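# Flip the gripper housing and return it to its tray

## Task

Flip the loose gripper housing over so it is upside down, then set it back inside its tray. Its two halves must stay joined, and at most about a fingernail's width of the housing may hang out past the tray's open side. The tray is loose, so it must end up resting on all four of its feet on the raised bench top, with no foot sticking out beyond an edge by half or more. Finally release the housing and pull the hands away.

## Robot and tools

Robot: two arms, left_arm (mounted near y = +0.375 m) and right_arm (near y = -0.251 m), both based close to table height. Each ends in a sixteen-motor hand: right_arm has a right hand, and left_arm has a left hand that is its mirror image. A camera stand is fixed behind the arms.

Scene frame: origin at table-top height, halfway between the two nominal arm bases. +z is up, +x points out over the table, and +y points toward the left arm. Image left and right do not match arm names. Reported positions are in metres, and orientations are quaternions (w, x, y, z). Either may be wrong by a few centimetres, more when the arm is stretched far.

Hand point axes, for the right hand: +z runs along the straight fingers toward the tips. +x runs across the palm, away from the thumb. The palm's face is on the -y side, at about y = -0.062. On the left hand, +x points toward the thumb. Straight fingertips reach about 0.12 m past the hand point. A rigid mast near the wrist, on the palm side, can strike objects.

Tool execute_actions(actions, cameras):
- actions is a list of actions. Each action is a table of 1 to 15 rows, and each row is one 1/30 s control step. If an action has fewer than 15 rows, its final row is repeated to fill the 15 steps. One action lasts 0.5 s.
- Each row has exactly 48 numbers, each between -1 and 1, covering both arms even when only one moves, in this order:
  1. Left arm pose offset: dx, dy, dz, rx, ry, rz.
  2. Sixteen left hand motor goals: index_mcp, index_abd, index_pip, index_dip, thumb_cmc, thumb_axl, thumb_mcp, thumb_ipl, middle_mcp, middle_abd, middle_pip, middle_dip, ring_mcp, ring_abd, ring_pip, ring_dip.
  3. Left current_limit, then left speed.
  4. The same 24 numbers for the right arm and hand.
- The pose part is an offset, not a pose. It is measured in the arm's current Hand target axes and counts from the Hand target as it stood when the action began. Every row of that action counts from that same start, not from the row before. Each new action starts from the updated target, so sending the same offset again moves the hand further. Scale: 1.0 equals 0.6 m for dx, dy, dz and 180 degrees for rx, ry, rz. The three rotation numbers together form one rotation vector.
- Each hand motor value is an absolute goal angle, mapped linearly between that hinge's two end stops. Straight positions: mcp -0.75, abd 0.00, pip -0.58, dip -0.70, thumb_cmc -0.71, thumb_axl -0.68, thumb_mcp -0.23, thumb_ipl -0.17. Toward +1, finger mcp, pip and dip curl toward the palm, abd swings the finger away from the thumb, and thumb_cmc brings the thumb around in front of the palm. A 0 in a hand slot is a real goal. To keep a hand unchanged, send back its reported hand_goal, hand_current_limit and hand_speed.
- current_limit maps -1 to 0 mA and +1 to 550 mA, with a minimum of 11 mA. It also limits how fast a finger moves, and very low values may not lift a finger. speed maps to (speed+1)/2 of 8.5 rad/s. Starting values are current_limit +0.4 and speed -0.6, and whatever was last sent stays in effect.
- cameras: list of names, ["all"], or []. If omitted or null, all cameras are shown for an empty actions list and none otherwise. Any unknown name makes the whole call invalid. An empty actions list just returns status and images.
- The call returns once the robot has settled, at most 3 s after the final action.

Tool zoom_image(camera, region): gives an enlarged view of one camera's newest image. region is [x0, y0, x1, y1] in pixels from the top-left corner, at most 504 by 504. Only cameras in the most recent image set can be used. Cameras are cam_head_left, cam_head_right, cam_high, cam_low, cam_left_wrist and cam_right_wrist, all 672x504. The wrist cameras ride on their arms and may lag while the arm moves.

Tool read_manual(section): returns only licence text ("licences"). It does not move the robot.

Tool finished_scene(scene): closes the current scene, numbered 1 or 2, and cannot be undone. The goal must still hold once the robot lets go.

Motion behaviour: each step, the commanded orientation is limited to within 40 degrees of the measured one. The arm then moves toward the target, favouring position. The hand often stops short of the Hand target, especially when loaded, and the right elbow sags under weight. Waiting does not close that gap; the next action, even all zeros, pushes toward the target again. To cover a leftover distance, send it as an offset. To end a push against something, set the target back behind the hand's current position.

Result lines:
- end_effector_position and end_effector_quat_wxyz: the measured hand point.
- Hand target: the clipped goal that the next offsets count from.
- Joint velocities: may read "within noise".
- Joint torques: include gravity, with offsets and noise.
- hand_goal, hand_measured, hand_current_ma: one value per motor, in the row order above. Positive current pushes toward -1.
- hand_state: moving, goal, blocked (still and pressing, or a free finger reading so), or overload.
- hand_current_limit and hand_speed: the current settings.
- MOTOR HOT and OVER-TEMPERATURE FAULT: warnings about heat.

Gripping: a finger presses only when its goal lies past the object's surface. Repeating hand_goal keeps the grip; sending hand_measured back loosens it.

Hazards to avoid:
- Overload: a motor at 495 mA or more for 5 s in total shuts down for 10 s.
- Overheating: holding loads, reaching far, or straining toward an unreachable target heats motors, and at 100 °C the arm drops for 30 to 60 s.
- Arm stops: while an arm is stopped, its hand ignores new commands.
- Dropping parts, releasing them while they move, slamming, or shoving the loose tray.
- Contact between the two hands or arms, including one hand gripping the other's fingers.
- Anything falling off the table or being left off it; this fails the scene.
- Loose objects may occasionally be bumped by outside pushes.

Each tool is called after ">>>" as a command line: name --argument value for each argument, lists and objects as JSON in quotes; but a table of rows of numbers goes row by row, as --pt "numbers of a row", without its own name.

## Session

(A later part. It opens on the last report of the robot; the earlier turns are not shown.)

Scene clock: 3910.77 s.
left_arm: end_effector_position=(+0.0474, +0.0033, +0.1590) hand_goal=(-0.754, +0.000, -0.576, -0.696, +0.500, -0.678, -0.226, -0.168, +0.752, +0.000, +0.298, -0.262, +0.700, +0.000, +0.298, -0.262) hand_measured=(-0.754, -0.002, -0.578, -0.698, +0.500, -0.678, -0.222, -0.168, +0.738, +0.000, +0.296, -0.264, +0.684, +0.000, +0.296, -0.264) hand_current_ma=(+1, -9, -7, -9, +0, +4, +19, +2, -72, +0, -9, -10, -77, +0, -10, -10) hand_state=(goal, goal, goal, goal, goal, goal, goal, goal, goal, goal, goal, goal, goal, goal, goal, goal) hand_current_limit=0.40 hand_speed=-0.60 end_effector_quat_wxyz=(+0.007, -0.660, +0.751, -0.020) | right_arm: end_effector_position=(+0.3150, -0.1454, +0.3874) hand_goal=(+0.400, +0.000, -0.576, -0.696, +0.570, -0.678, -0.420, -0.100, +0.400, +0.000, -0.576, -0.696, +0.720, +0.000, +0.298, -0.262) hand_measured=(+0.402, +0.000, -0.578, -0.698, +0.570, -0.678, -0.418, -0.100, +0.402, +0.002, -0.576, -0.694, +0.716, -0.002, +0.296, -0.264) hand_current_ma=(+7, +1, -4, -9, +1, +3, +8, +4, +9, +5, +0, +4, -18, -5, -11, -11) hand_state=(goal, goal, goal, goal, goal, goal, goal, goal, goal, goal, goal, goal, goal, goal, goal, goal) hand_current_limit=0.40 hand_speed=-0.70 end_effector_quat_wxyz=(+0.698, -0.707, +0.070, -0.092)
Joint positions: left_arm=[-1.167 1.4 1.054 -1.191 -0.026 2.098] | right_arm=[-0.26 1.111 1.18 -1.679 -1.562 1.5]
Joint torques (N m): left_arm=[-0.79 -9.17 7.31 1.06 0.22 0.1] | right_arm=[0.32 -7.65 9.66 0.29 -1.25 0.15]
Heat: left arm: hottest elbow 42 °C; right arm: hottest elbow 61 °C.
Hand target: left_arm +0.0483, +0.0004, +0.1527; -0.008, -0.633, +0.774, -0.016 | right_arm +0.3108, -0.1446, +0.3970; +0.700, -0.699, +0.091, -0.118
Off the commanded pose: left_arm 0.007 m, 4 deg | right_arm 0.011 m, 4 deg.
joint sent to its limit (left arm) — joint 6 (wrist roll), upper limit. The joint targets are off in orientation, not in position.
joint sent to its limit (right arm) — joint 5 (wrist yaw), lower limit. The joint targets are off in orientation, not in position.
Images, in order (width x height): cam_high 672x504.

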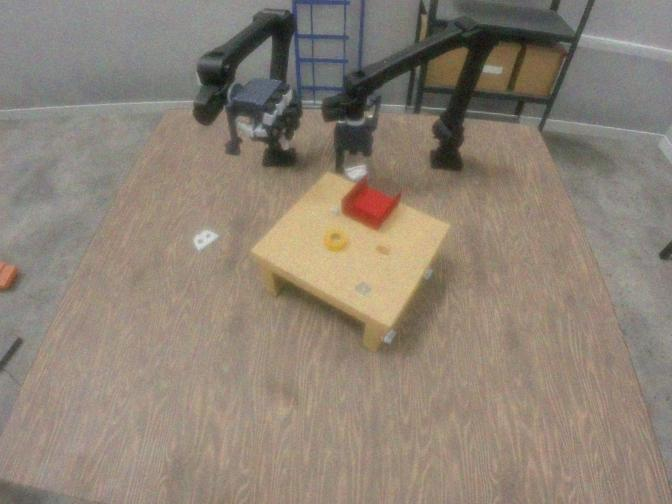

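>>> execute_actions --actions '[[[0,0,0.009,0,0,0,-0.754,0,-0.576,-0.696,0.5,-0.678,-0.226,-0.168,0.753,0,0.299,-0.261,0.70,0,0.299,-0.261,0.4,-0.6,0,0,0,0,0,0,0.40,0,-0.576,-0.696,0.57,-0.678,-0.42,-0.1,0.40,0,-0.576,-0.696,0.72,0,0.299,-0.261,0.4,-0.7]],[[-0.06,0.04,0,0,0,0,-0.754,0,-0.576,-0.696,0.5,-0.678,-0.226,-0.168,0.753,0,0.299,-0.261,0.70,0,0.299,-0.261,0.4,-0.6,0,0,0,0,0,0,0.40,0,-0.576,-0.696,0.57,-0.678,-0.42,-0.1,0.40,0,-0.576,-0.696,0.72,0,0.299,-0.261,0.4,-0.7]]]' --cameras '["cam_high"]'

>>> zoom_image --camera "cam_high" --region '[300, 110, 400, 210]'

Scene clock: 3919.43 s.
left_arm: end_effector_position=(+0.0326, +0.0393, +0.1456) hand_goal=(-0.754, +0.000, -0.576, -0.696, +0.500, -0.678, -0.226, -0.168, +0.752, +0.000, +0.298, -0.262, +0.700, +0.000, +0.298, -0.262) hand_measured=(-0.756, -0.004, -0.578, -0.698, +0.500, -0.678, -0.222, -0.168, +0.738, +0.000, +0.296, -0.264, +0.684, +0.000, +0.296, -0.264) hand_current_ma=(-6, -16, -12, -12, +2, +4, +24, +2, -74, +0, -9, -10, -78, +0, -9, -10) hand_state=(goal, goal, goal, goal, goal, goal, goal, goal, goal, goal, goal, goal, goal, goal, goal, goal) hand_current_limit=0.40 hand_speed=-0.60 end_effector_quat_wxyz=(+0.009, -0.660, +0.751, -0.016) | right_arm: end_effector_position=(+0.3150, -0.1454, +0.3874) hand_goal=(+0.400, +0.000, -0.576, -0.696, +0.570, -0.678, -0.420, -0.100, +0.400, +0.000, -0.576, -0.696, +0.720, +0.000, +0.298, -0.262) hand_measured=(+0.402, +0.000, -0.578, -0.698, +0.570, -0.678, -0.418, -0.100, +0.402, +0.002, -0.576, -0.694, +0.716, -0.002, +0.296, -0.264) hand_current_ma=(+7, +1, -4, -9, +1, +3, +8, +4, +9, +5, +0, +4, -18, -5, -11, -11) hand_state=(goal, goal, goal, goal, goal, goal, goal, goal, goal, goal, goal, goal, goal, goal, goal, goal) hand_current_limit=0.40 hand_speed=-0.70 end_effector_quat_wxyz=(+0.698, -0.707, +0.070, -0.092)
Joint positions: left_arm=[-1.167 1.317 0.936 -1.165 -0.027 2.098] | right_arm=[-0.26 1.111 1.18 -1.679 -1.562 1.5]
Joint torques (N m): left_arm=[-0.97 -9.29 6.93 0.57 0.14 0.07] | right_arm=[0.21 -7.59 9.84 0.47 -1.31 0.18]
Heat: left arm: hottest elbow 42 °C; right arm: hottest elbow 61 °C.
Hand target: left_arm +0.0320, +0.0403, +0.1457; -0.008, -0.633, +0.774, -0.016 | right_arm +0.3108, -0.1446, +0.3970; +0.700, -0.699, +0.091, -0.118
Off the commanded pose: left_arm 0.001 m, 5 deg | right_arm 0.011 m, 4 deg.
joint sent to its limit (left arm) — joint 6 (wrist roll), upper limit. The joint targets are off in orientation, not in position.
joint sent to its limit (right arm) — joint 5 (wrist yaw), lower limit. The joint targets are off in orientation, not in position.
Images, in order (width x height): cam_high 672x504.

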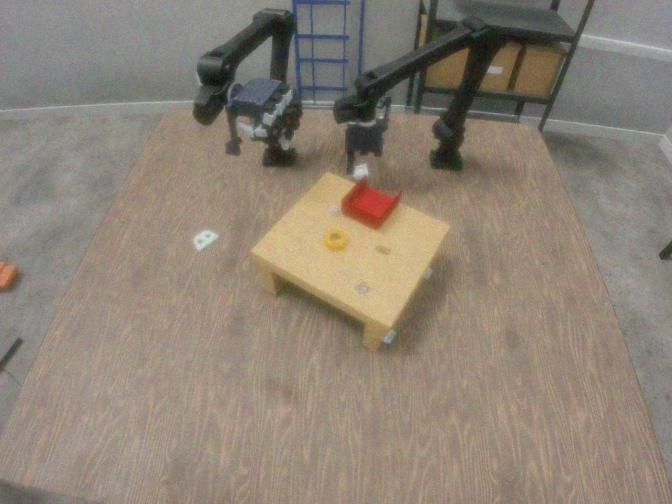

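Scaled by 5.040 from the camera's 672x504 image, which has a finer 960x720 frame.

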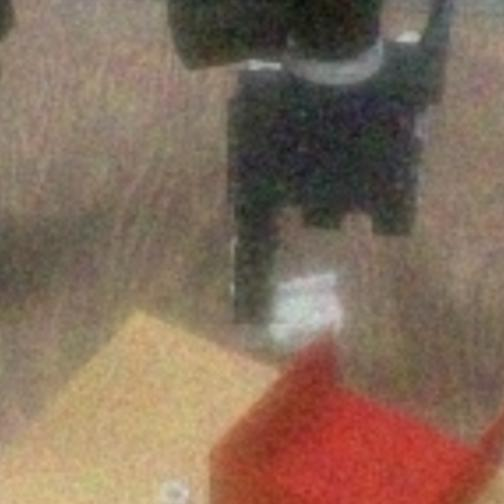

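>>> execute_actions --actions '[[[0.03,0,-0.1,0,0,0,-0.754,0,-0.576,-0.696,0.5,-0.678,-0.226,-0.168,0.753,0,0.299,-0.261,0.70,0,0.299,-0.261,0.4,-0.6,0,0,0,0,0,0,0.40,0,-0.576,-0.696,0.57,-0.678,-0.42,-0.1,0.40,0,-0.576,-0.696,0.72,0,0.299,-0.261,0.4,-0.7]]]' --cameras '["cam_high"]'

>>> zoom_image --camera "cam_high" --region '[310, 130, 390, 200]'

Scene clock: 3926.03 s.
left_arm: end_effector_position=(+0.0265, +0.0361, +0.1902) hand_goal=(-0.754, +0.000, -0.576, -0.696, +0.500, -0.678, -0.226, -0.168, +0.752, +0.000, +0.298, -0.262, +0.700, +0.000, +0.298, -0.262) hand_measured=(-0.754, -0.002, -0.578, -0.698, +0.500, -0.678, -0.222, -0.168, +0.738, +0.000, +0.296, -0.264, +0.684, +0.000, +0.296, -0.264) hand_current_ma=(-1, -11, -10, -11, +2, +4, +24, +2, -74, +0, -9, -10, -78, +0, -9, -10) hand_state=(goal, goal, goal, goal, goal, goal, goal, goal, goal, goal, goal, goal, goal, goal, goal, goal) hand_current_limit=0.40 hand_speed=-0.60 end_effector_quat_wxyz=(+0.010, -0.652, +0.758, -0.002) | right_arm: end_effector_position=(+0.3150, -0.1454, +0.3874) hand_goal=(+0.400, +0.000, -0.576, -0.696, +0.570, -0.678, -0.420, -0.100, +0.400, +0.000, -0.576, -0.696, +0.720, +0.000, +0.298, -0.262) hand_measured=(+0.402, +0.000, -0.578, -0.698, +0.570, -0.678, -0.418, -0.100, +0.402, +0.002, -0.576, -0.694, +0.716, -0.002, +0.296, -0.264) hand_current_ma=(+7, +1, -4, -9, +1, +3, +8, +4, +9, +5, +0, +4, -18, -5, -11, -11) hand_state=(goal, goal, goal, goal, goal, goal, goal, goal, goal, goal, goal, goal, goal, goal, goal, goal) hand_current_limit=0.40 hand_speed=-0.70 end_effector_quat_wxyz=(+0.698, -0.707, +0.070, -0.092)
Joint positions: left_arm=[-1.184 1.302 1.043 -1.314 -0.021 2.1] | right_arm=[-0.26 1.111 1.18 -1.679 -1.562 1.5]
Joint torques (N m): left_arm=[-1.08 -9.82 10.71 -0.03 0.36 0.08] | right_arm=[0.85 -7.53 9.85 0.2 -1.26 0.18]
Heat: left arm: hottest elbow 42 °C; right arm: hottest elbow 61 °C.
Hand target: left_arm +0.0280, +0.0247, +0.2063; -0.008, -0.633, +0.774, -0.016 | right_arm +0.3108, -0.1446, +0.3970; +0.700, -0.699, +0.091, -0.118
Off the commanded pose: left_arm 0.020 m, 4 deg | right_arm 0.011 m, 4 deg.
joint sent to its limit (left arm) — joint 6 (wrist roll), upper limit. The joint targets are off in orientation, not in position.
joint sent to its limit (right arm) — joint 5 (wrist yaw), lower limit. The joint targets are off in orientation, not in position.
Images, in order (width x height): cam_high 672x504.

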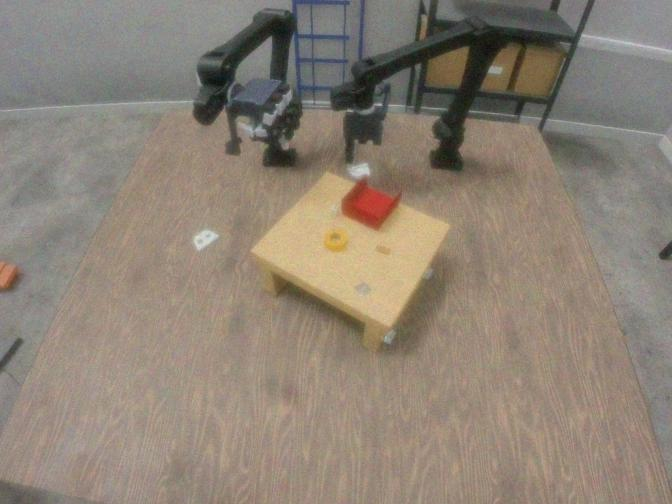

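Scaled by 6.300 from the camera's 672x504 image, which has a finer 960x720 frame.

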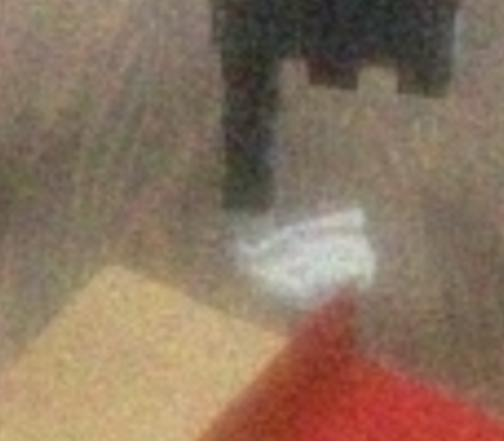

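>>> execute_actions --actions '[[[-0.061,0.118,0,0,0,0,-0.754,0,-0.576,-0.696,0.5,-0.678,-0.226,-0.168,0.753,0,0.299,-0.261,0.70,0,0.299,-0.261,0.4,-0.6,0,0,0,0,0,0,0.40,0,-0.576,-0.696,0.57,-0.678,-0.42,-0.1,0.40,0,-0.576,-0.696,0.72,0,0.299,-0.261,0.4,-0.7]],[[0,0,0.08,0,0,0,-0.754,0,-0.576,-0.696,0.5,-0.678,-0.226,-0.168,0.753,0,0.299,-0.261,0.70,0,0.299,-0.261,0.4,-0.6,0,0,0,0,0,0,0.40,0,-0.576,-0.696,0.57,-0.678,-0.42,-0.1,0.40,0,-0.576,-0.696,0.72,0,0.299,-0.261,0.4,-0.7]]]' --cameras '["cam_high", "cam_head_left"]'

>>> zoom_image --camera "cam_high" --region '[310, 110, 410, 210]'

Scene clock: 3986.80 s.
left_arm: end_effector_position=(-0.0328, +0.0785, +0.1601) hand_goal=(-0.754, +0.000, -0.576, -0.696, +0.500, -0.678, -0.226, -0.168, +0.752, +0.000, +0.298, -0.262, +0.700, +0.000, +0.298, -0.262) hand_measured=(-0.752, -0.002, -0.578, -0.698, +0.500, -0.678, -0.222, -0.168, +0.738, +0.000, +0.296, -0.264, +0.684, +0.000, +0.296, -0.264) hand_current_ma=(+7, -8, -7, -11, +1, +4, +24, +2, -74, +0, -9, -10, -78, +0, -9, -10) hand_state=(goal, goal, goal, goal, goal, goal, goal, goal, goal, goal, goal, goal, goal, goal, goal, goal) hand_current_limit=0.40 hand_speed=-0.60 end_effector_quat_wxyz=(-0.007, -0.631, +0.776, -0.014) | right_arm: end_effector_position=(+0.3150, -0.1454, +0.3874) hand_goal=(+0.400, +0.000, -0.576, -0.696, +0.570, -0.678, -0.420, -0.100, +0.400, +0.000, -0.576, -0.696, +0.720, +0.000, +0.298, -0.262) hand_measured=(+0.402, +0.000, -0.578, -0.698, +0.570, -0.678, -0.418, -0.100, +0.402, +0.002, -0.576, -0.694, +0.716, -0.002, +0.296, -0.264) hand_current_ma=(+7, +1, -4, -9, +1, +3, +8, +4, +9, +5, +0, +4, -18, -5, -11, -11) hand_state=(goal, goal, goal, goal, goal, goal, goal, goal, goal, goal, goal, goal, goal, goal, goal, goal) hand_current_limit=0.40 hand_speed=-0.70 end_effector_quat_wxyz=(+0.698, -0.707, +0.070, -0.092)
Joint positions: left_arm=[-1.308 1.154 0.835 -1.22 0 2.032] | right_arm=[-0.26 1.111 1.18 -1.679 -1.562 1.5]
Joint torques (N m): left_arm=[-1.44 -5.6 7.6 1.11 0.12 -0.11] | right_arm=[0.91 -7.65 9.87 0.24 -1.29 0.21]
Heat: left arm: hottest elbow 44 °C; right arm: hottest elbow 61 °C.
Hand target: left_arm -0.0338, +0.0730, +0.1562; -0.008, -0.633, +0.774, -0.016 | right_arm +0.3108, -0.1446, +0.3970; +0.700, -0.699, +0.091, -0.118
Off the commanded pose: left_arm 0.007 m, 0 deg | right_arm 0.011 m, 4 deg.
joint sent to its limit (right arm) — joint 5 (wrist yaw), lower limit. The joint targets are off in orientation, not in position.
Images, in order (width x height): cam_head_left 672x504, cam_high 672x504.

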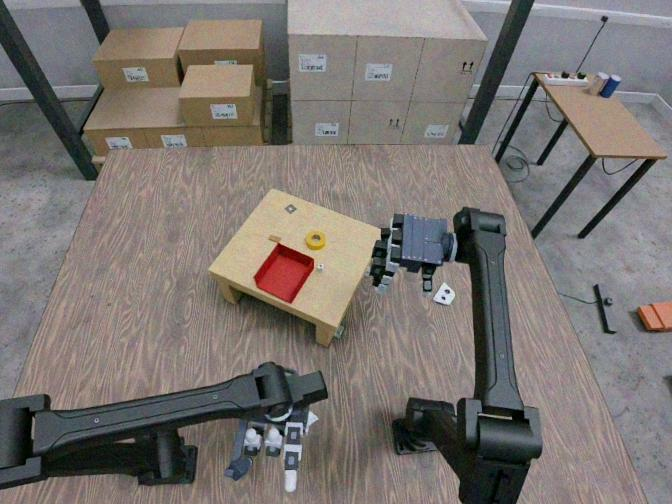

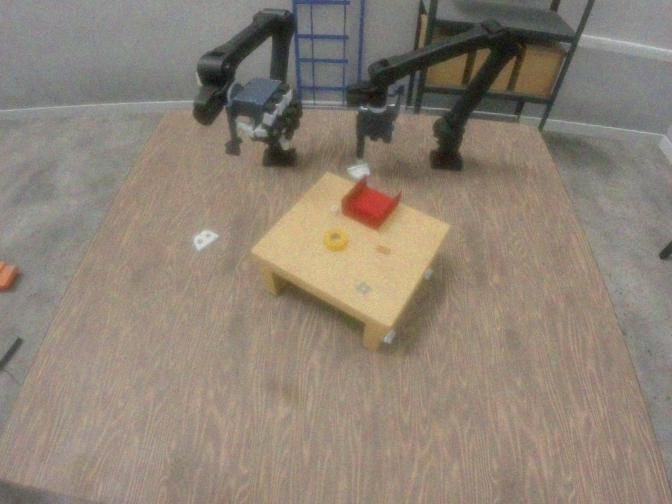

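Scaled by 5.040 from the camera's 672x504 image, which has a finer 960x720 frame.

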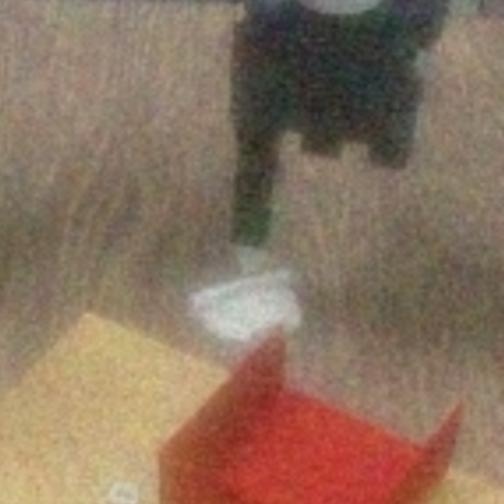

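>>> execute_actions --actions '[[[-0.012,0,0.012,0,0,0,-0.754,0,-0.576,-0.696,0.5,-0.678,-0.226,-0.168,0.753,0,0.299,-0.261,0.70,0,0.299,-0.261,0.4,-0.6,0,0,0,0,0,0,0.40,0,-0.576,-0.696,0.57,-0.678,-0.42,-0.1,0.40,0,-0.576,-0.696,0.72,0,0.299,-0.261,0.4,-0.7]],[[-0.0365,-0.0456,0,0,0,0,-0.754,0,-0.576,-0.696,0.5,-0.678,-0.226,-0.168,0.753,0,0.299,-0.261,0.70,0,0.299,-0.261,0.4,-0.6,0,0,0,0,0,0,0.40,0,-0.576,-0.696,0.57,-0.678,-0.42,-0.1,0.40,0,-0.576,-0.696,0.72,0,0.299,-0.261,0.4,-0.7]]]' --cameras '["cam_high"]'

>>> zoom_image --camera "cam_high" --region '[310, 110, 410, 210]'

Scene clock: 4002.63 s.
left_arm: end_effector_position=(-0.0029, +0.0946, +0.1465) hand_goal=(-0.754, +0.000, -0.576, -0.696, +0.500, -0.678, -0.226, -0.168, +0.752, +0.000, +0.298, -0.262, +0.700, +0.000, +0.298, -0.262) hand_measured=(-0.752, -0.002, -0.576, -0.698, +0.500, -0.678, -0.222, -0.168, +0.738, +0.000, +0.296, -0.264, +0.684, +0.000, +0.296, -0.264) hand_current_ma=(+7, -8, -4, -9, +1, +4, +24, +2, -74, +0, -9, -10, -78, +0, -9, -10) hand_state=(goal, goal, goal, goal, goal, goal, goal, goal, goal, goal, goal, goal, goal, goal, goal, goal) hand_current_limit=0.40 hand_speed=-0.60 end_effector_quat_wxyz=(+0.004, -0.650, +0.760, -0.010) | right_arm: end_effector_position=(+0.3150, -0.1454, +0.3874) hand_goal=(+0.400, +0.000, -0.576, -0.696, +0.570, -0.678, -0.420, -0.100, +0.400, +0.000, -0.576, -0.696, +0.720, +0.000, +0.298, -0.262) hand_measured=(+0.402, +0.000, -0.578, -0.698, +0.570, -0.678, -0.418, -0.100, +0.402, +0.002, -0.576, -0.694, +0.716, -0.002, +0.296, -0.264) hand_current_ma=(+7, +1, -4, -9, +1, +3, +8, +4, +9, +5, +0, +4, -18, -5, -11, -11) hand_state=(goal, goal, goal, goal, goal, goal, goal, goal, goal, goal, goal, goal, goal, goal, goal, goal) hand_current_limit=0.40 hand_speed=-0.70 end_effector_quat_wxyz=(+0.698, -0.707, +0.070, -0.092)
Joint positions: left_arm=[-1.2 1.147 0.795 -1.202 -0.015 2.089] | right_arm=[-0.26 1.111 1.18 -1.679 -1.562 1.5]
Joint torques (N m): left_arm=[-0.44 -7.77 7.13 0.64 0.08 0.16] | right_arm=[0.44 -7.71 9.73 0.42 -1.26 0.13]
Heat: left arm: hottest elbow 43 °C; right arm: hottest elbow 61 °C.
Hand target: left_arm -0.0011, +0.0959, +0.1483; -0.008, -0.633, +0.774, -0.016 | right_arm +0.3108, -0.1446, +0.3970; +0.700, -0.699, +0.091, -0.118
Off the commanded pose: left_arm 0.003 m, 3 deg | right_arm 0.011 m, 4 deg.
joint sent to its limit (left arm) — joint 6 (wrist roll), upper limit. The joint targets are off in orientation, not in position.
joint sent to its limit (right arm) — joint 5 (wrist yaw), lower limit. The joint targets are off in orientation, not in position.
Images, in order (width x height): cam_high 672x504.

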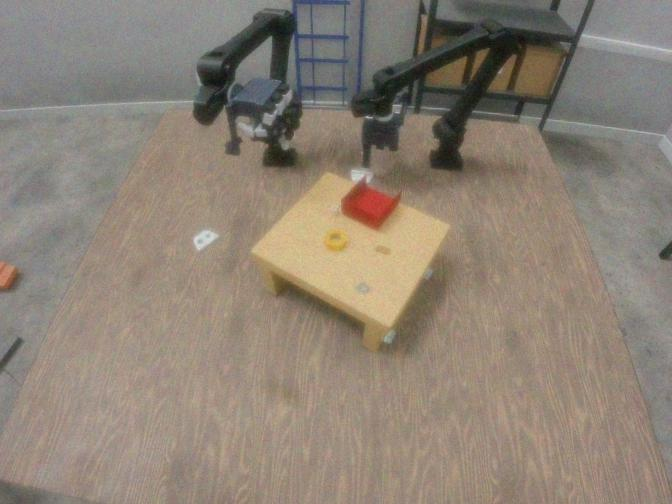

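Scaled by 5.040 from the camera's 672x504 image, which has a finer 960x720 frame.

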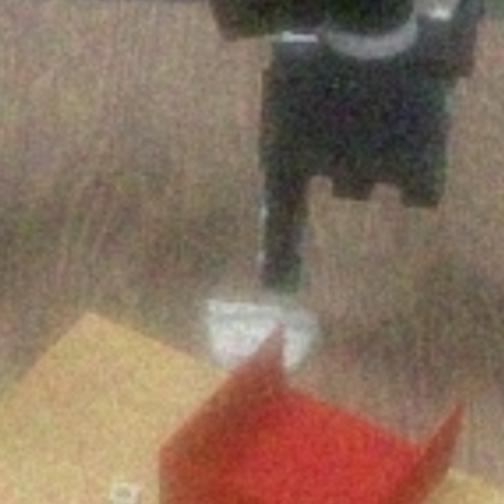

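>>> execute_actions --actions '[[[0,0,-0.1,0,0,0,-0.754,0,-0.576,-0.696,0.5,-0.678,-0.226,-0.168,0.753,0,0.299,-0.261,0.70,0,0.299,-0.261,0.4,-0.6,0,0.0998,-0.0762,-0.125,0,0,0.40,0,-0.576,-0.696,0.57,-0.678,-0.42,-0.1,0.40,0,-0.576,-0.696,0.72,0,0.299,-0.261,0.4,-0.7]],[[0,0,-0.1,0,0,0,-0.754,0,-0.576,-0.696,0.5,-0.678,-0.226,-0.168,0.753,0,0.299,-0.261,0.70,0,0.299,-0.261,0.4,-0.6,0,0.0998,-0.0762,-0.125,0,0,0.40,0,-0.576,-0.696,0.57,-0.678,-0.42,-0.1,0.40,0,-0.576,-0.696,0.72,0,0.299,-0.261,0.4,-0.7]],[[-0.048,-0.1122,-0.05,0,0,-0.0833,-0.754,0,-0.576,-0.696,0.5,-0.678,-0.226,-0.168,0.753,0,0.299,-0.261,0.70,0,0.299,-0.261,0.4,-0.6,0,0.0998,-0.0762,-0.125,0,0,0.40,0,-0.576,-0.696,0.57,-0.678,-0.42,-0.1,0.40,0,-0.576,-0.696,0.72,0,0.299,-0.261,0.4,-0.7]],[[-0.048,-0.1122,0,0,0,-0.0833,-0.754,0,-0.576,-0.696,0.5,-0.678,-0.226,-0.168,0.753,0,0.299,-0.261,0.70,0,0.299,-0.261,0.4,-0.6,0,0.0998,-0.0762,-0.125,0,0,0.40,0,-0.576,-0.696,0.57,-0.678,-0.42,-0.1,0.40,0,-0.576,-0.696,0.72,0,0.299,-0.261,0.4,-0.7]]]' --cameras '["cam_head_left", "cam_high"]'

Scene clock: 4064.53 s.
left_arm: end_effector_position=(+0.1278, +0.1521, +0.2813) hand_goal=(-0.754, +0.000, -0.576, -0.696, +0.500, -0.678, -0.226, -0.168, +0.752, +0.000, +0.298, -0.262, +0.700, +0.000, +0.298, -0.262) hand_measured=(-0.754, -0.002, -0.576, -0.698, +0.500, -0.678, -0.222, -0.168, +0.738, +0.000, +0.296, -0.264, +0.684, +0.000, +0.296, -0.264) hand_current_ma=(+1, -6, +1, -8, -1, +4, +22, +2, -74, +0, -9, -10, -78, +0, -9, -10) hand_state=(goal, goal, goal, goal, goal, goal, goal, goal, goal, goal, goal, goal, goal, goal, goal, goal) hand_current_limit=0.40 hand_speed=-0.60 end_effector_quat_wxyz=(-0.007, +0.829, -0.560, +0.000) | right_arm: end_effector_position=(+0.2350, -0.3879, +0.3029) hand_goal=(+0.400, +0.000, -0.576, -0.696, +0.570, -0.678, -0.420, -0.100, +0.400, +0.000, -0.576, -0.696, +0.720, +0.000, +0.298, -0.262) hand_measured=(+0.390, +0.000, -0.578, -0.698, +0.570, -0.678, -0.416, -0.100, +0.390, +0.002, -0.576, -0.694, +0.714, -0.002, +0.296, -0.264) hand_current_ma=(-39, +1, -5, -9, +1, +3, +18, +4, -46, +5, -3, +4, -29, -5, -11, -11) hand_state=(goal, goal, goal, goal, goal, goal, goal, goal, goal, goal, goal, goal, goal, goal, goal, goal) hand_current_limit=0.40 hand_speed=-0.70 end_effector_quat_wxyz=(-0.006, +0.988, -0.151, +0.018)
Joint positions: left_arm=[-0.66 1.059 1.091 -1.604 -0.013 2.092] | right_arm=[-0.264 1.045 1.145 -1.636 -0.016 1.641]
Joint torques (N m): left_arm=[-0.15 -5.25 11.43 0.01 0.17 0.16] | right_arm=[0.97 -4.19 10.54 0.38 0.58 -0.14]
Heat: left arm: hottest elbow 42 °C; right arm: hottest elbow 61 °C.
Hand target: left_arm +0.1350, +0.1487, +0.2976; +0.012, +0.812, -0.584, +0.013 | right_arm +0.2387, -0.3922, +0.3067; -0.001, +0.989, -0.148, +0.019
Off the commanded pose: left_arm 0.018 m, 4 deg | right_arm 0.007 m, 1 deg.
joint sent to its limit (left arm) — joint 6 (wrist roll), upper limit. The joint targets are off in orientation, not in position.
Images, in order (width x height): cam_head_left 672x504, cam_high 672x504.

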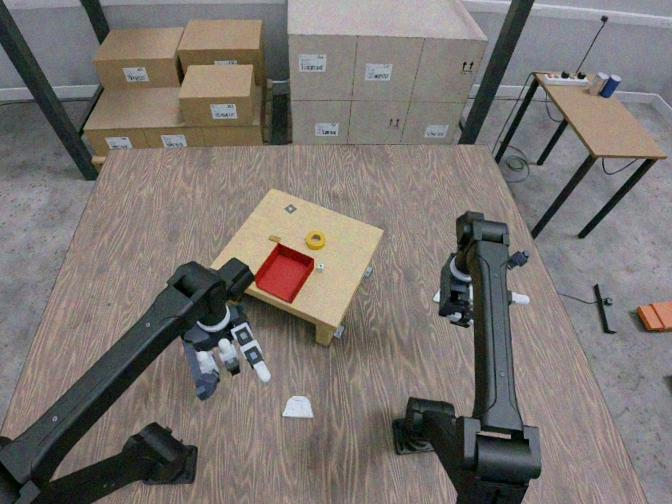

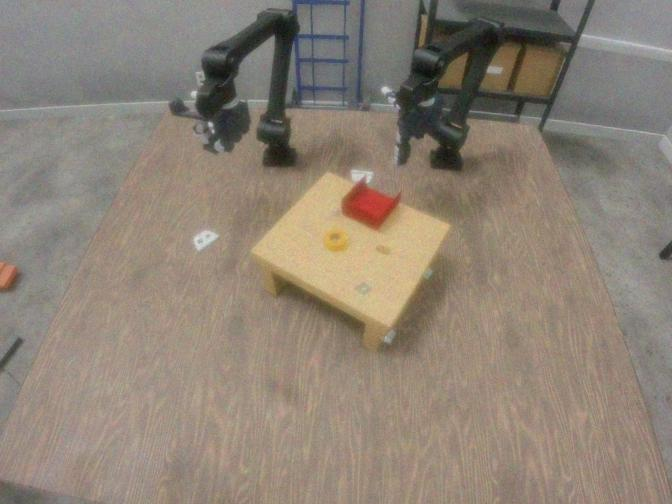

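>>> zoom_image --camera "cam_head_left" --region '[250, 360, 350, 460]'

>>> execute_actions --actions '[[[-0.048,-0.1122,0,0,0,-0.0833,-0.754,0,-0.576,-0.696,0.5,-0.678,-0.226,-0.168,0.753,0,0.299,-0.261,0.70,0,0.299,-0.261,0.4,-0.6,0.057,0.0037,0,0,0,-0.125,0.40,0,-0.576,-0.696,0.57,-0.678,-0.42,-0.1,0.753,0,0.299,-0.261,0.72,0,0.299,-0.261,0.4,-0.7]],[[-0.048,-0.1122,0,0,0,-0.0833,-0.754,0,-0.576,-0.696,0.5,-0.678,-0.226,-0.168,0.753,0,0.299,-0.261,0.70,0,0.299,-0.261,0.4,-0.6,0.057,0.0037,0,0,0,-0.125,0.40,0,-0.576,-0.696,0.57,-0.678,-0.42,-0.1,0.753,0,0.299,-0.261,0.72,0,0.299,-0.261,0.4,-0.7]],[[-0.048,-0.1122,0,0,0,-0.0833,-0.754,0,-0.576,-0.696,0.5,-0.678,-0.226,-0.168,0.753,0,0.299,-0.261,0.70,0,0.299,-0.261,0.4,-0.6,0.057,0.0037,0,0,0,-0.125,0.40,0,-0.576,-0.696,0.57,-0.678,-0.42,-0.1,0.753,0,0.299,-0.261,0.72,0,0.299,-0.261,0.4,-0.7]],[[-0.048,-0.1122,0,0,0,-0.0833,-0.754,0,-0.576,-0.696,0.5,-0.678,-0.226,-0.168,0.753,0,0.299,-0.261,0.70,0,0.299,-0.261,0.4,-0.6,0.057,0.0037,0,0,0,-0.125,0.40,0,-0.576,-0.696,0.57,-0.678,-0.42,-0.1,0.753,0,0.299,-0.261,0.72,0,0.299,-0.261,0.4,-0.7]]]' --cameras '["cam_head_left", "cam_high"]'

Scaled by 5.040 from the camera's 672x504 image, which has a finer 960x720 frame.

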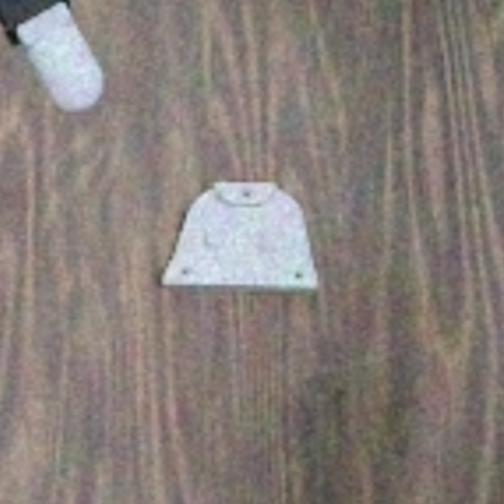

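Scene clock: 4079.83 s.
left_arm: end_effector_position=(+0.2477, +0.3958, +0.2761) hand_goal=(-0.754, +0.000, -0.576, -0.696, +0.500, -0.678, -0.226, -0.168, +0.752, +0.000, +0.298, -0.262, +0.700, +0.000, +0.298, -0.262) hand_measured=(-0.754, -0.002, -0.574, -0.698, +0.500, -0.678, -0.222, -0.168, +0.738, +0.000, +0.296, -0.264, +0.684, +0.000, +0.296, -0.264) hand_current_ma=(+1, -7, +5, -8, -1, +4, +21, +2, -73, +0, -9, -10, -78, +0, -9, -10) hand_state=(goal, goal, goal, goal, goal, goal, goal, goal, goal, goal, goal, goal, goal, goal, goal, goal) hand_current_limit=0.40 hand_speed=-0.60 end_effector_quat_wxyz=(+0.002, +0.998, -0.063, -0.016) | right_arm: end_effector_position=(+0.3560, -0.3614, +0.3080) hand_goal=(+0.400, +0.000, -0.576, -0.696, +0.570, -0.678, -0.420, -0.100, +0.752, +0.000, +0.298, -0.262, +0.720, +0.000, +0.298, -0.262) hand_measured=(+0.390, +0.000, -0.578, -0.698, +0.570, -0.678, -0.416, -0.100, +0.730, +0.002, +0.294, -0.264, +0.714, -0.002, +0.296, -0.264) hand_current_ma=(-39, +1, -5, -9, -2, +3, +18, +4, -97, +4, -16, -10, -29, -5, -11, -11) hand_state=(goal, goal, goal, goal, goal, goal, goal, goal, blocked, goal, goal, goal, goal, goal, goal, goal) hand_current_limit=0.40 hand_speed=-0.70 end_effector_quat_wxyz=(+0.012, +0.807, +0.590, +0.013)
Joint positions: left_arm=[0.402 1.083 1.091 -1.61 -0.01 2.092] | right_arm=[-0.259 1.045 1.145 -1.636 -0.005 0.081]
Joint torques (N m): left_arm=[-0.32 -4.78 11.41 -0.05 0.18 0.16] | right_arm=[0.67 -4.13 10.54 0.76 -0.17 -0.15]
Heat: left arm: hottest elbow 46 °C; right arm: hottest elbow 62 °C.
Hand target: left_arm +0.2573, +0.4011, +0.2896; +0.017, +0.995, -0.100, +0.005 | right_arm +0.3597, -0.3641, +0.3112; +0.013, +0.804, +0.595, +0.014
Off the commanded pose: left_arm 0.017 m, 5 deg | right_arm 0.006 m, 1 deg.
joint sent to its limit (left arm) — joint 6 (wrist roll), upper limit. The joint targets are off in orientation, not in position.
Images, in order (width x height): cam_head_left 672x504, cam_high 672x504.

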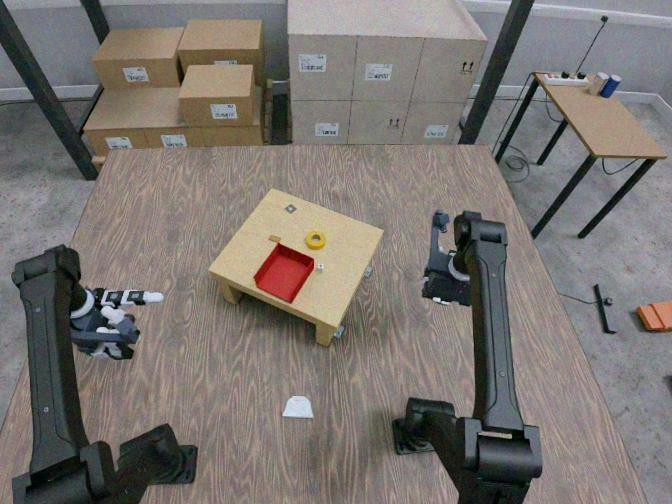

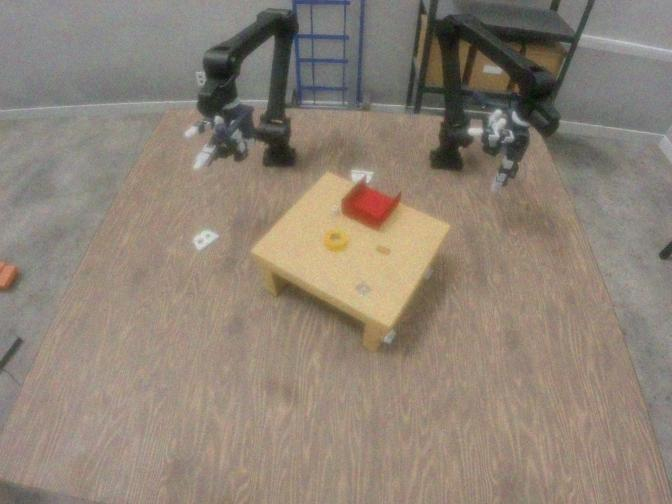

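>>> execute_actions --actions '[[[0,0,0,0,0,0,-0.754,0,-0.576,-0.696,0.5,-0.678,-0.226,-0.168,0.753,0,0.299,-0.261,0.70,0,0.299,-0.261,0.4,-0.6,0.057,0.0037,0,0,0,-0.125,0.38,0,-0.576,-0.696,0.57,-0.678,-0.42,-0.1,0.753,0,0.299,-0.261,0.72,0,0.299,-0.261,0.4,-0.7]],[[0,0,0,0,0,0,-0.754,0,-0.576,-0.696,0.5,-0.678,-0.226,-0.168,0.753,0,0.299,-0.261,0.70,0,0.299,-0.261,0.4,-0.6,0.057,0.0037,0,0,0,-0.125,0.38,0,-0.576,-0.696,0.57,-0.678,-0.42,-0.1,0.753,0,0.299,-0.261,0.72,0,0.299,-0.261,0.4,-0.7]],[[0,0,0,0,0,0,-0.754,0,-0.576,-0.696,0.5,-0.678,-0.226,-0.168,0.753,0,0.299,-0.261,0.70,0,0.299,-0.261,0.4,-0.6,0.057,0.0037,0,0,0,-0.125,0.38,0,-0.576,-0.696,0.57,-0.678,-0.42,-0.1,0.753,0,0.299,-0.261,0.72,0,0.299,-0.261,0.4,-0.7]],[[0,0,0,0,0,0,-0.754,0,-0.576,-0.696,0.5,-0.678,-0.226,-0.168,0.753,0,0.299,-0.261,0.70,0,0.299,-0.261,0.4,-0.6,0.057,0.0037,0,0,0,-0.125,0.38,0,-0.576,-0.696,0.57,-0.678,-0.42,-0.1,0.753,0,0.299,-0.261,0.72,0,0.299,-0.261,0.4,-0.7]],[[0,0,0,0,0,0,-0.754,0,-0.576,-0.696,0.5,-0.678,-0.226,-0.168,0.753,0,0.299,-0.261,0.70,0,0.299,-0.261,0.4,-0.6,0,-0.1215,0.0322,0.125,0,0,0.38,0,-0.576,-0.696,0.57,-0.678,-0.42,-0.1,0.753,0,0.299,-0.261,0.72,0,0.299,-0.261,0.4,-0.7]],[[0,0,0,0,0,0,-0.754,0,-0.576,-0.696,0.5,-0.678,-0.226,-0.168,0.753,0,0.299,-0.261,0.70,0,0.299,-0.261,0.4,-0.6,0,-0.1215,0.0322,0.125,0,0,0.38,0,-0.576,-0.696,0.57,-0.678,-0.42,-0.1,0.753,0,0.299,-0.261,0.72,0,0.299,-0.261,0.4,-0.7]],[[0,0,0,0,0,0,-0.754,0,-0.576,-0.696,0.5,-0.678,-0.226,-0.168,0.753,0,0.299,-0.261,0.70,0,0.299,-0.261,0.4,-0.6,0,-0.1215,0.0322,0.125,0,0,0.38,0,-0.576,-0.696,0.57,-0.678,-0.42,-0.1,0.753,0,0.299,-0.261,0.72,0,0.299,-0.261,0.4,-0.7]],[[0,0,0,0,0,0,-0.754,0,-0.576,-0.696,0.5,-0.678,-0.226,-0.168,0.753,0,0.299,-0.261,0.70,0,0.299,-0.261,0.4,-0.6,0,-0.1215,0.0322,0.125,0,0,0.38,0,-0.576,-0.696,0.57,-0.678,-0.42,-0.1,0.753,0,0.299,-0.261,0.72,0,0.299,-0.261,0.4,-0.7]]]' --cameras '["cam_head_left", "cam_high"]'

Scene clock: 4121.93 s.
left_arm: end_effector_position=(+0.2477, +0.3958, +0.2761) hand_goal=(-0.754, +0.000, -0.576, -0.696, +0.500, -0.678, -0.226, -0.168, +0.752, +0.000, +0.298, -0.262, +0.700, +0.000, +0.298, -0.262) hand_measured=(-0.754, -0.002, -0.574, -0.698, +0.500, -0.678, -0.222, -0.168, +0.738, +0.000, +0.296, -0.264, +0.684, +0.000, +0.296, -0.264) hand_current_ma=(+1, -7, +5, -8, -1, +4, +21, +2, -73, +0, -9, -10, -78, +0, -9, -10) hand_state=(goal, goal, goal, goal, goal, goal, goal, goal, goal, goal, goal, goal, goal, goal, goal, goal) hand_current_limit=0.40 hand_speed=-0.60 end_effector_quat_wxyz=(+0.002, +0.998, -0.063, -0.016) | right_arm: end_effector_position=(+0.2548, -0.4880, +0.3897) hand_goal=(+0.380, +0.000, -0.576, -0.696, +0.570, -0.678, -0.420, -0.100, +0.752, +0.000, +0.298, -0.262, +0.720, +0.000, +0.298, -0.262) hand_measured=(+0.380, +0.000, -0.578, -0.698, +0.570, -0.678, -0.416, -0.100, +0.740, +0.002, +0.294, -0.264, +0.714, -0.002, +0.296, -0.264) hand_current_ma=(-1, +1, -5, -9, -3, +3, +18, +4, -54, +4, -16, -10, -30, -5, -11, -11) hand_state=(goal, goal, goal, goal, goal, goal, goal, goal, goal, goal, goal, goal, goal, goal, goal, goal) hand_current_limit=0.40 hand_speed=-0.70 end_effector_quat_wxyz=(-0.070, +0.102, +0.712, -0.691)
Joint positions: left_arm=[0.402 1.083 1.091 -1.61 -0.01 2.092] | right_arm=[-0.273 1.04 1.145 -1.676 1.535 -1.53]
Joint torques (N m): left_arm=[-0.56 -5.13 11.37 0.01 0.18 0.15] | right_arm=[0.56 -5.3 10.02 0.25 1.37 -0.16]
Heat: left arm: hottest elbow 50 °C; right arm: hottest elbow 64 °C.
Hand target: left_arm +0.2573, +0.4011, +0.2896; +0.017, +0.995, -0.100, +0.005 | right_arm +0.2527, -0.4900, +0.3964; -0.091, +0.118, +0.700, -0.699
Off the commanded pose: left_arm 0.017 m, 5 deg | right_arm 0.007 m, 3 deg.
joint sent to its limit (left arm) — joint 6 (wrist roll), upper limit. The joint targets are off in orientation, not in position.
joint sent to its limit (right arm) — joint 4 (wrist pitch), lower limit. The joint targets are off in orientation, not in position.
Images, in order (width x height): cam_head_left 672x504, cam_high 672x504.

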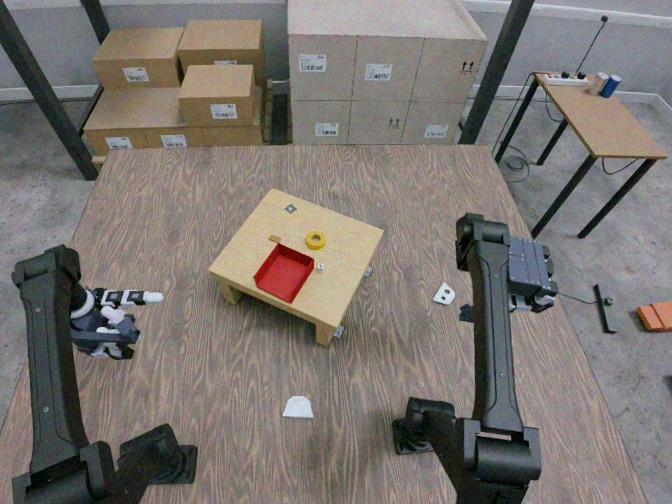

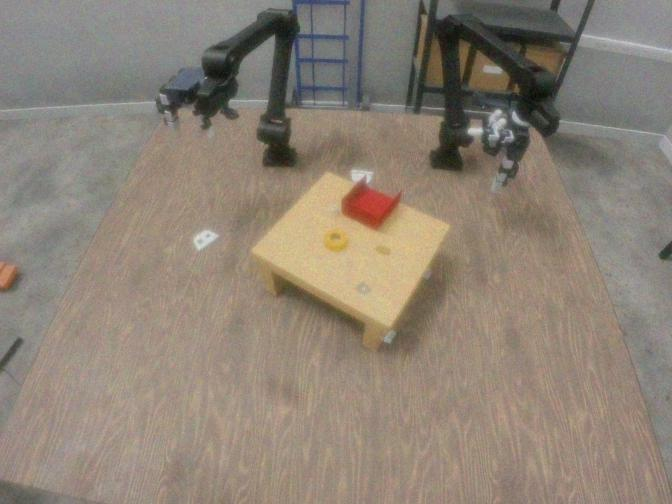

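>>> execute_actions --actions '[[[0,0,0,0,0,0,-0.754,0,-0.576,-0.696,0.5,-0.678,-0.226,-0.168,0.753,0,0.299,-0.261,0.70,0,0.299,-0.261,0.4,-0.6,-0.0487,0,-0.1148,0,-0.0667,0,0.38,0,-0.576,-0.696,0.57,-0.678,-0.42,-0.1,0.753,0,0.299,-0.261,0.72,0,0.299,-0.261,0.4,-0.7]],[[0,0,0,0,0,0,-0.754,0,-0.576,-0.696,0.5,-0.678,-0.226,-0.168,0.753,0,0.299,-0.261,0.70,0,0.299,-0.261,0.4,-0.6,-0.0487,0,-0.1148,0,-0.0667,0,0.38,0,-0.576,-0.696,0.57,-0.678,-0.42,-0.1,0.753,0,0.299,-0.261,0.72,0,0.299,-0.261,0.4,-0.7]],[[0,0,0,0,0,0,-0.754,0,-0.576,-0.696,0.5,-0.678,-0.226,-0.168,0.753,0,0.299,-0.261,0.70,0,0.299,-0.261,0.4,-0.6,-0.0487,0,-0.1148,0,-0.0667,0,0.38,0,-0.576,-0.696,0.57,-0.678,-0.42,-0.1,0.753,0,0.299,-0.261,0.72,0,0.299,-0.261,0.4,-0.7]],[[0,0,0,0,0,0,-0.754,0,-0.576,-0.696,0.5,-0.678,-0.226,-0.168,0.753,0,0.299,-0.261,0.70,0,0.299,-0.261,0.4,-0.6,-0.0487,0,-0.1148,0,-0.0667,0,0.38,0,-0.576,-0.696,0.57,-0.678,-0.42,-0.1,0.753,0,0.299,-0.261,0.72,0,0.299,-0.261,0.4,-0.7]],[[0,0,0,0,0,0,-0.754,0,-0.576,-0.696,0.5,-0.678,-0.226,-0.168,0.753,0,0.299,-0.261,0.70,0,0.299,-0.261,0.4,-0.6,-0.0487,0,-0.1148,0,-0.0667,0,0.38,0,-0.576,-0.696,0.57,-0.678,-0.42,-0.1,0.753,0,0.299,-0.261,0.72,0,0.299,-0.261,0.4,-0.7]],[[0,0,0,0,0,0,-0.754,0,-0.576,-0.696,0.5,-0.678,-0.226,-0.168,0.753,0,0.299,-0.261,0.70,0,0.299,-0.261,0.4,-0.6,-0.0487,0,-0.1148,0,-0.0667,0,0.38,0,-0.576,-0.696,0.57,-0.678,-0.42,-0.1,0.753,0,0.299,-0.261,0.72,0,0.299,-0.261,0.4,-0.7]]]' --cameras '["cam_head_left"]'

Scene clock: 4141.03 s.
left_arm: end_effector_position=(+0.2477, +0.3958, +0.2761) hand_goal=(-0.754, +0.000, -0.576, -0.696, +0.500, -0.678, -0.226, -0.168, +0.752, +0.000, +0.298, -0.262, +0.700, +0.000, +0.298, -0.262) hand_measured=(-0.754, -0.002, -0.574, -0.698, +0.500, -0.678, -0.222, -0.168, +0.738, +0.000, +0.296, -0.264, +0.684, +0.000, +0.296, -0.264) hand_current_ma=(+1, -7, +5, -8, -1, +4, +21, +2, -73, +0, -9, -10, -78, +0, -9, -10) hand_state=(goal, goal, goal, goal, goal, goal, goal, goal, goal, goal, goal, goal, goal, goal, goal, goal) hand_current_limit=0.40 hand_speed=-0.60 end_effector_quat_wxyz=(+0.002, +0.998, -0.063, -0.016) | right_arm: end_effector_position=(+0.3207, -0.0837, +0.3800) hand_goal=(+0.380, +0.000, -0.576, -0.696, +0.570, -0.678, -0.420, -0.100, +0.752, +0.000, +0.298, -0.262, +0.720, +0.000, +0.298, -0.262) hand_measured=(+0.382, +0.000, -0.576, -0.698, +0.570, -0.678, -0.418, -0.100, +0.746, +0.002, +0.294, -0.264, +0.716, -0.002, +0.296, -0.264) hand_current_ma=(+9, +1, -3, -9, +1, +3, +7, +4, -24, +4, -16, -10, -20, -5, -11, -11) hand_state=(goal, goal, goal, goal, goal, goal, goal, goal, goal, goal, goal, goal, goal, goal, goal, goal) hand_current_limit=0.40 hand_speed=-0.70 end_effector_quat_wxyz=(+0.338, -0.344, +0.621, -0.618)
Joint positions: left_arm=[0.402 1.083 1.091 -1.61 -0.01 2.092] | right_arm=[0.977 1.092 1.145 -1.677 1.563 -1.522]
Joint torques (N m): left_arm=[-0.03 -4.78 11.41 -0.03 0.18 0.14] | right_arm=[1.38 -4.31 13.29 0.58 1.12 -0.08]
Heat: left arm: hottest elbow 51 °C; right arm: hottest elbow 64 °C.
Hand target: left_arm +0.2573, +0.4011, +0.2896; +0.017, +0.995, -0.100, +0.005 | right_arm +0.3255, -0.0756, +0.3973; +0.338, -0.315, +0.619, -0.635
Off the commanded pose: left_arm 0.017 m, 5 deg | right_arm 0.020 m, 4 deg.
joint sent to its limit (left arm) — joint 6 (wrist roll), upper limit. The joint targets are off in orientation, not in position.
joint sent to its limit (right arm) — joint 5 (wrist yaw), upper limit. The joint targets are off in orientation, not in position.
Images, in order (width x height): cam_head_left 672x504.

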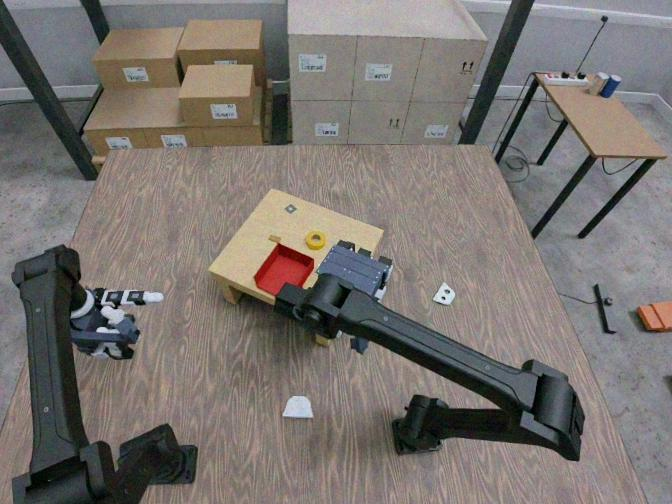

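>>> execute_actions --actions '[[[0,0,0,0,0,0,-0.754,0,-0.576,-0.696,0.5,-0.678,-0.226,-0.168,0.753,0,0.299,-0.261,0.70,0,0.299,-0.261,0.4,-0.6,-0.0487,0,-0.1148,0,-0.0667,0,0.38,0,-0.576,-0.696,0.57,-0.678,-0.42,-0.1,0.753,0,0.299,-0.261,0.72,0,0.299,-0.261,0.4,-0.7]],[[0,0,0,0,0,0,-0.754,0,-0.576,-0.696,0.5,-0.678,-0.226,-0.168,0.753,0,0.299,-0.261,0.70,0,0.299,-0.261,0.4,-0.6,-0.0487,0,-0.1148,0,-0.0667,0,0.38,0,-0.576,-0.696,0.57,-0.678,-0.42,-0.1,0.753,0,0.299,-0.261,0.72,0,0.299,-0.261,0.4,-0.7]],[[0,0,0,0,0,0,-0.754,0,-0.576,-0.696,0.5,-0.678,-0.226,-0.168,0.753,0,0.299,-0.261,0.70,0,0.299,-0.261,0.4,-0.6,-0.0487,0,-0.1148,0,-0.0667,0,0.38,0,-0.576,-0.696,0.57,-0.678,-0.42,-0.1,0.753,0,0.299,-0.261,0.72,0,0.299,-0.261,0.4,-0.7]]]' --cameras '["cam_head_left","cam_right_wrist"]'

Scene clock: 4190.97 s.
left_arm: end_effector_position=(+0.2477, +0.3958, +0.2761) hand_goal=(-0.754, +0.000, -0.576, -0.696, +0.500, -0.678, -0.226, -0.168, +0.752, +0.000, +0.298, -0.262, +0.700, +0.000, +0.298, -0.262) hand_measured=(-0.754, -0.002, -0.574, -0.698, +0.500, -0.678, -0.222, -0.168, +0.738, +0.000, +0.296, -0.264, +0.684, +0.000, +0.296, -0.264) hand_current_ma=(+1, -7, +5, -8, -1, +4, +21, +2, -73, +0, -9, -10, -78, +0, -9, -10) hand_state=(goal, goal, goal, goal, goal, goal, goal, goal, goal, goal, goal, goal, goal, goal, goal, goal) hand_current_limit=0.40 hand_speed=-0.60 end_effector_quat_wxyz=(+0.002, +0.998, -0.063, -0.016) | right_arm: end_effector_position=(+0.1717, +0.0715, +0.3716) hand_goal=(+0.380, +0.000, -0.576, -0.696, +0.570, -0.678, -0.420, -0.100, +0.752, +0.000, +0.298, -0.262, +0.720, +0.000, +0.298, -0.262) hand_measured=(+0.382, +0.000, -0.576, -0.698, +0.570, -0.678, -0.418, -0.100, +0.746, +0.002, +0.294, -0.264, +0.716, -0.002, +0.296, -0.264) hand_current_ma=(+9, +1, -3, -9, +1, +3, +7, +4, -23, +4, -16, -10, -19, -5, -11, -11) hand_state=(goal, goal, goal, goal, goal, goal, goal, goal, goal, goal, goal, goal, goal, goal, goal, goal) hand_current_limit=0.40 hand_speed=-0.70 end_effector_quat_wxyz=(+0.498, -0.520, +0.482, -0.499)
Joint positions: left_arm=[0.402 1.083 1.091 -1.61 -0.01 2.092] | right_arm=[1.578 1.129 1.151 -1.677 1.564 -1.524]
Joint torques (N m): left_arm=[-0.38 -5.07 11.4 0.01 0.19 0.13] | right_arm=[0.38 -4.95 13.82 0.64 1.07 -0.14]
Heat: left arm: hottest elbow 52 °C; right arm: hottest elbow 73 °C.
Hand target: left_arm +0.2573, +0.4011, +0.2896; +0.017, +0.995, -0.100, +0.005 | right_arm +0.1718, +0.0832, +0.3907; +0.513, -0.496, +0.484, -0.506
Off the commanded pose: left_arm 0.017 m, 5 deg | right_arm 0.022 m, 3 deg.
joint sent to its limit (left arm) — joint 6 (wrist roll), upper limit. The joint targets are off in orientation, not in position.
joint sent to its limit (right arm) — joint 5 (wrist yaw), upper limit. The joint targets are off in orientation, not in position.
camera_calibration:
cam_right_wrist: T_world_to_cam=[[-0.0359931, 0.749116, -0.661461, 0.232483], [-0.728884, 0.433143, 0.530204, -0.146532], [0.683691, 0.501211, 0.530428, -0.227225], [0, 0, 0, 1]] pos_world=[0.0569148, 0.00320098, 0.351997]
Images, in order (width x height): cam_head_left 672x504, cam_right_wrist 672x504.

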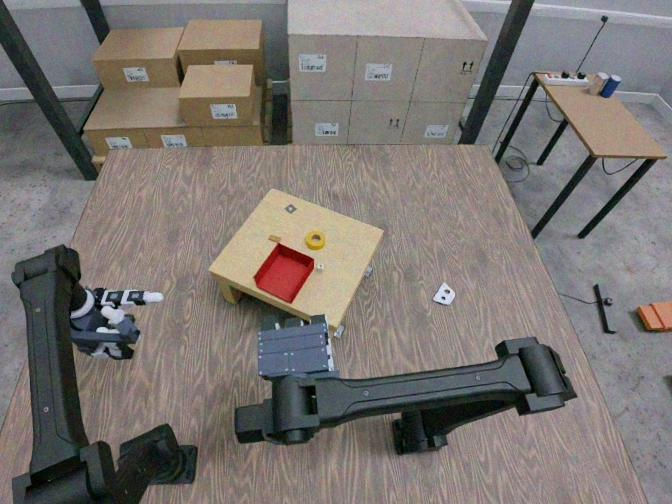

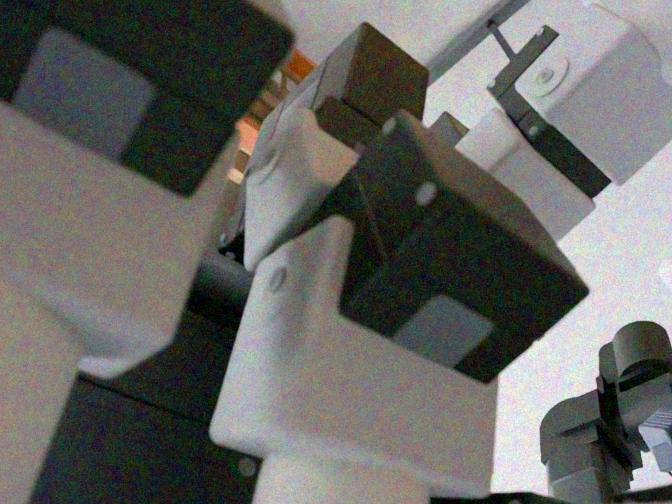

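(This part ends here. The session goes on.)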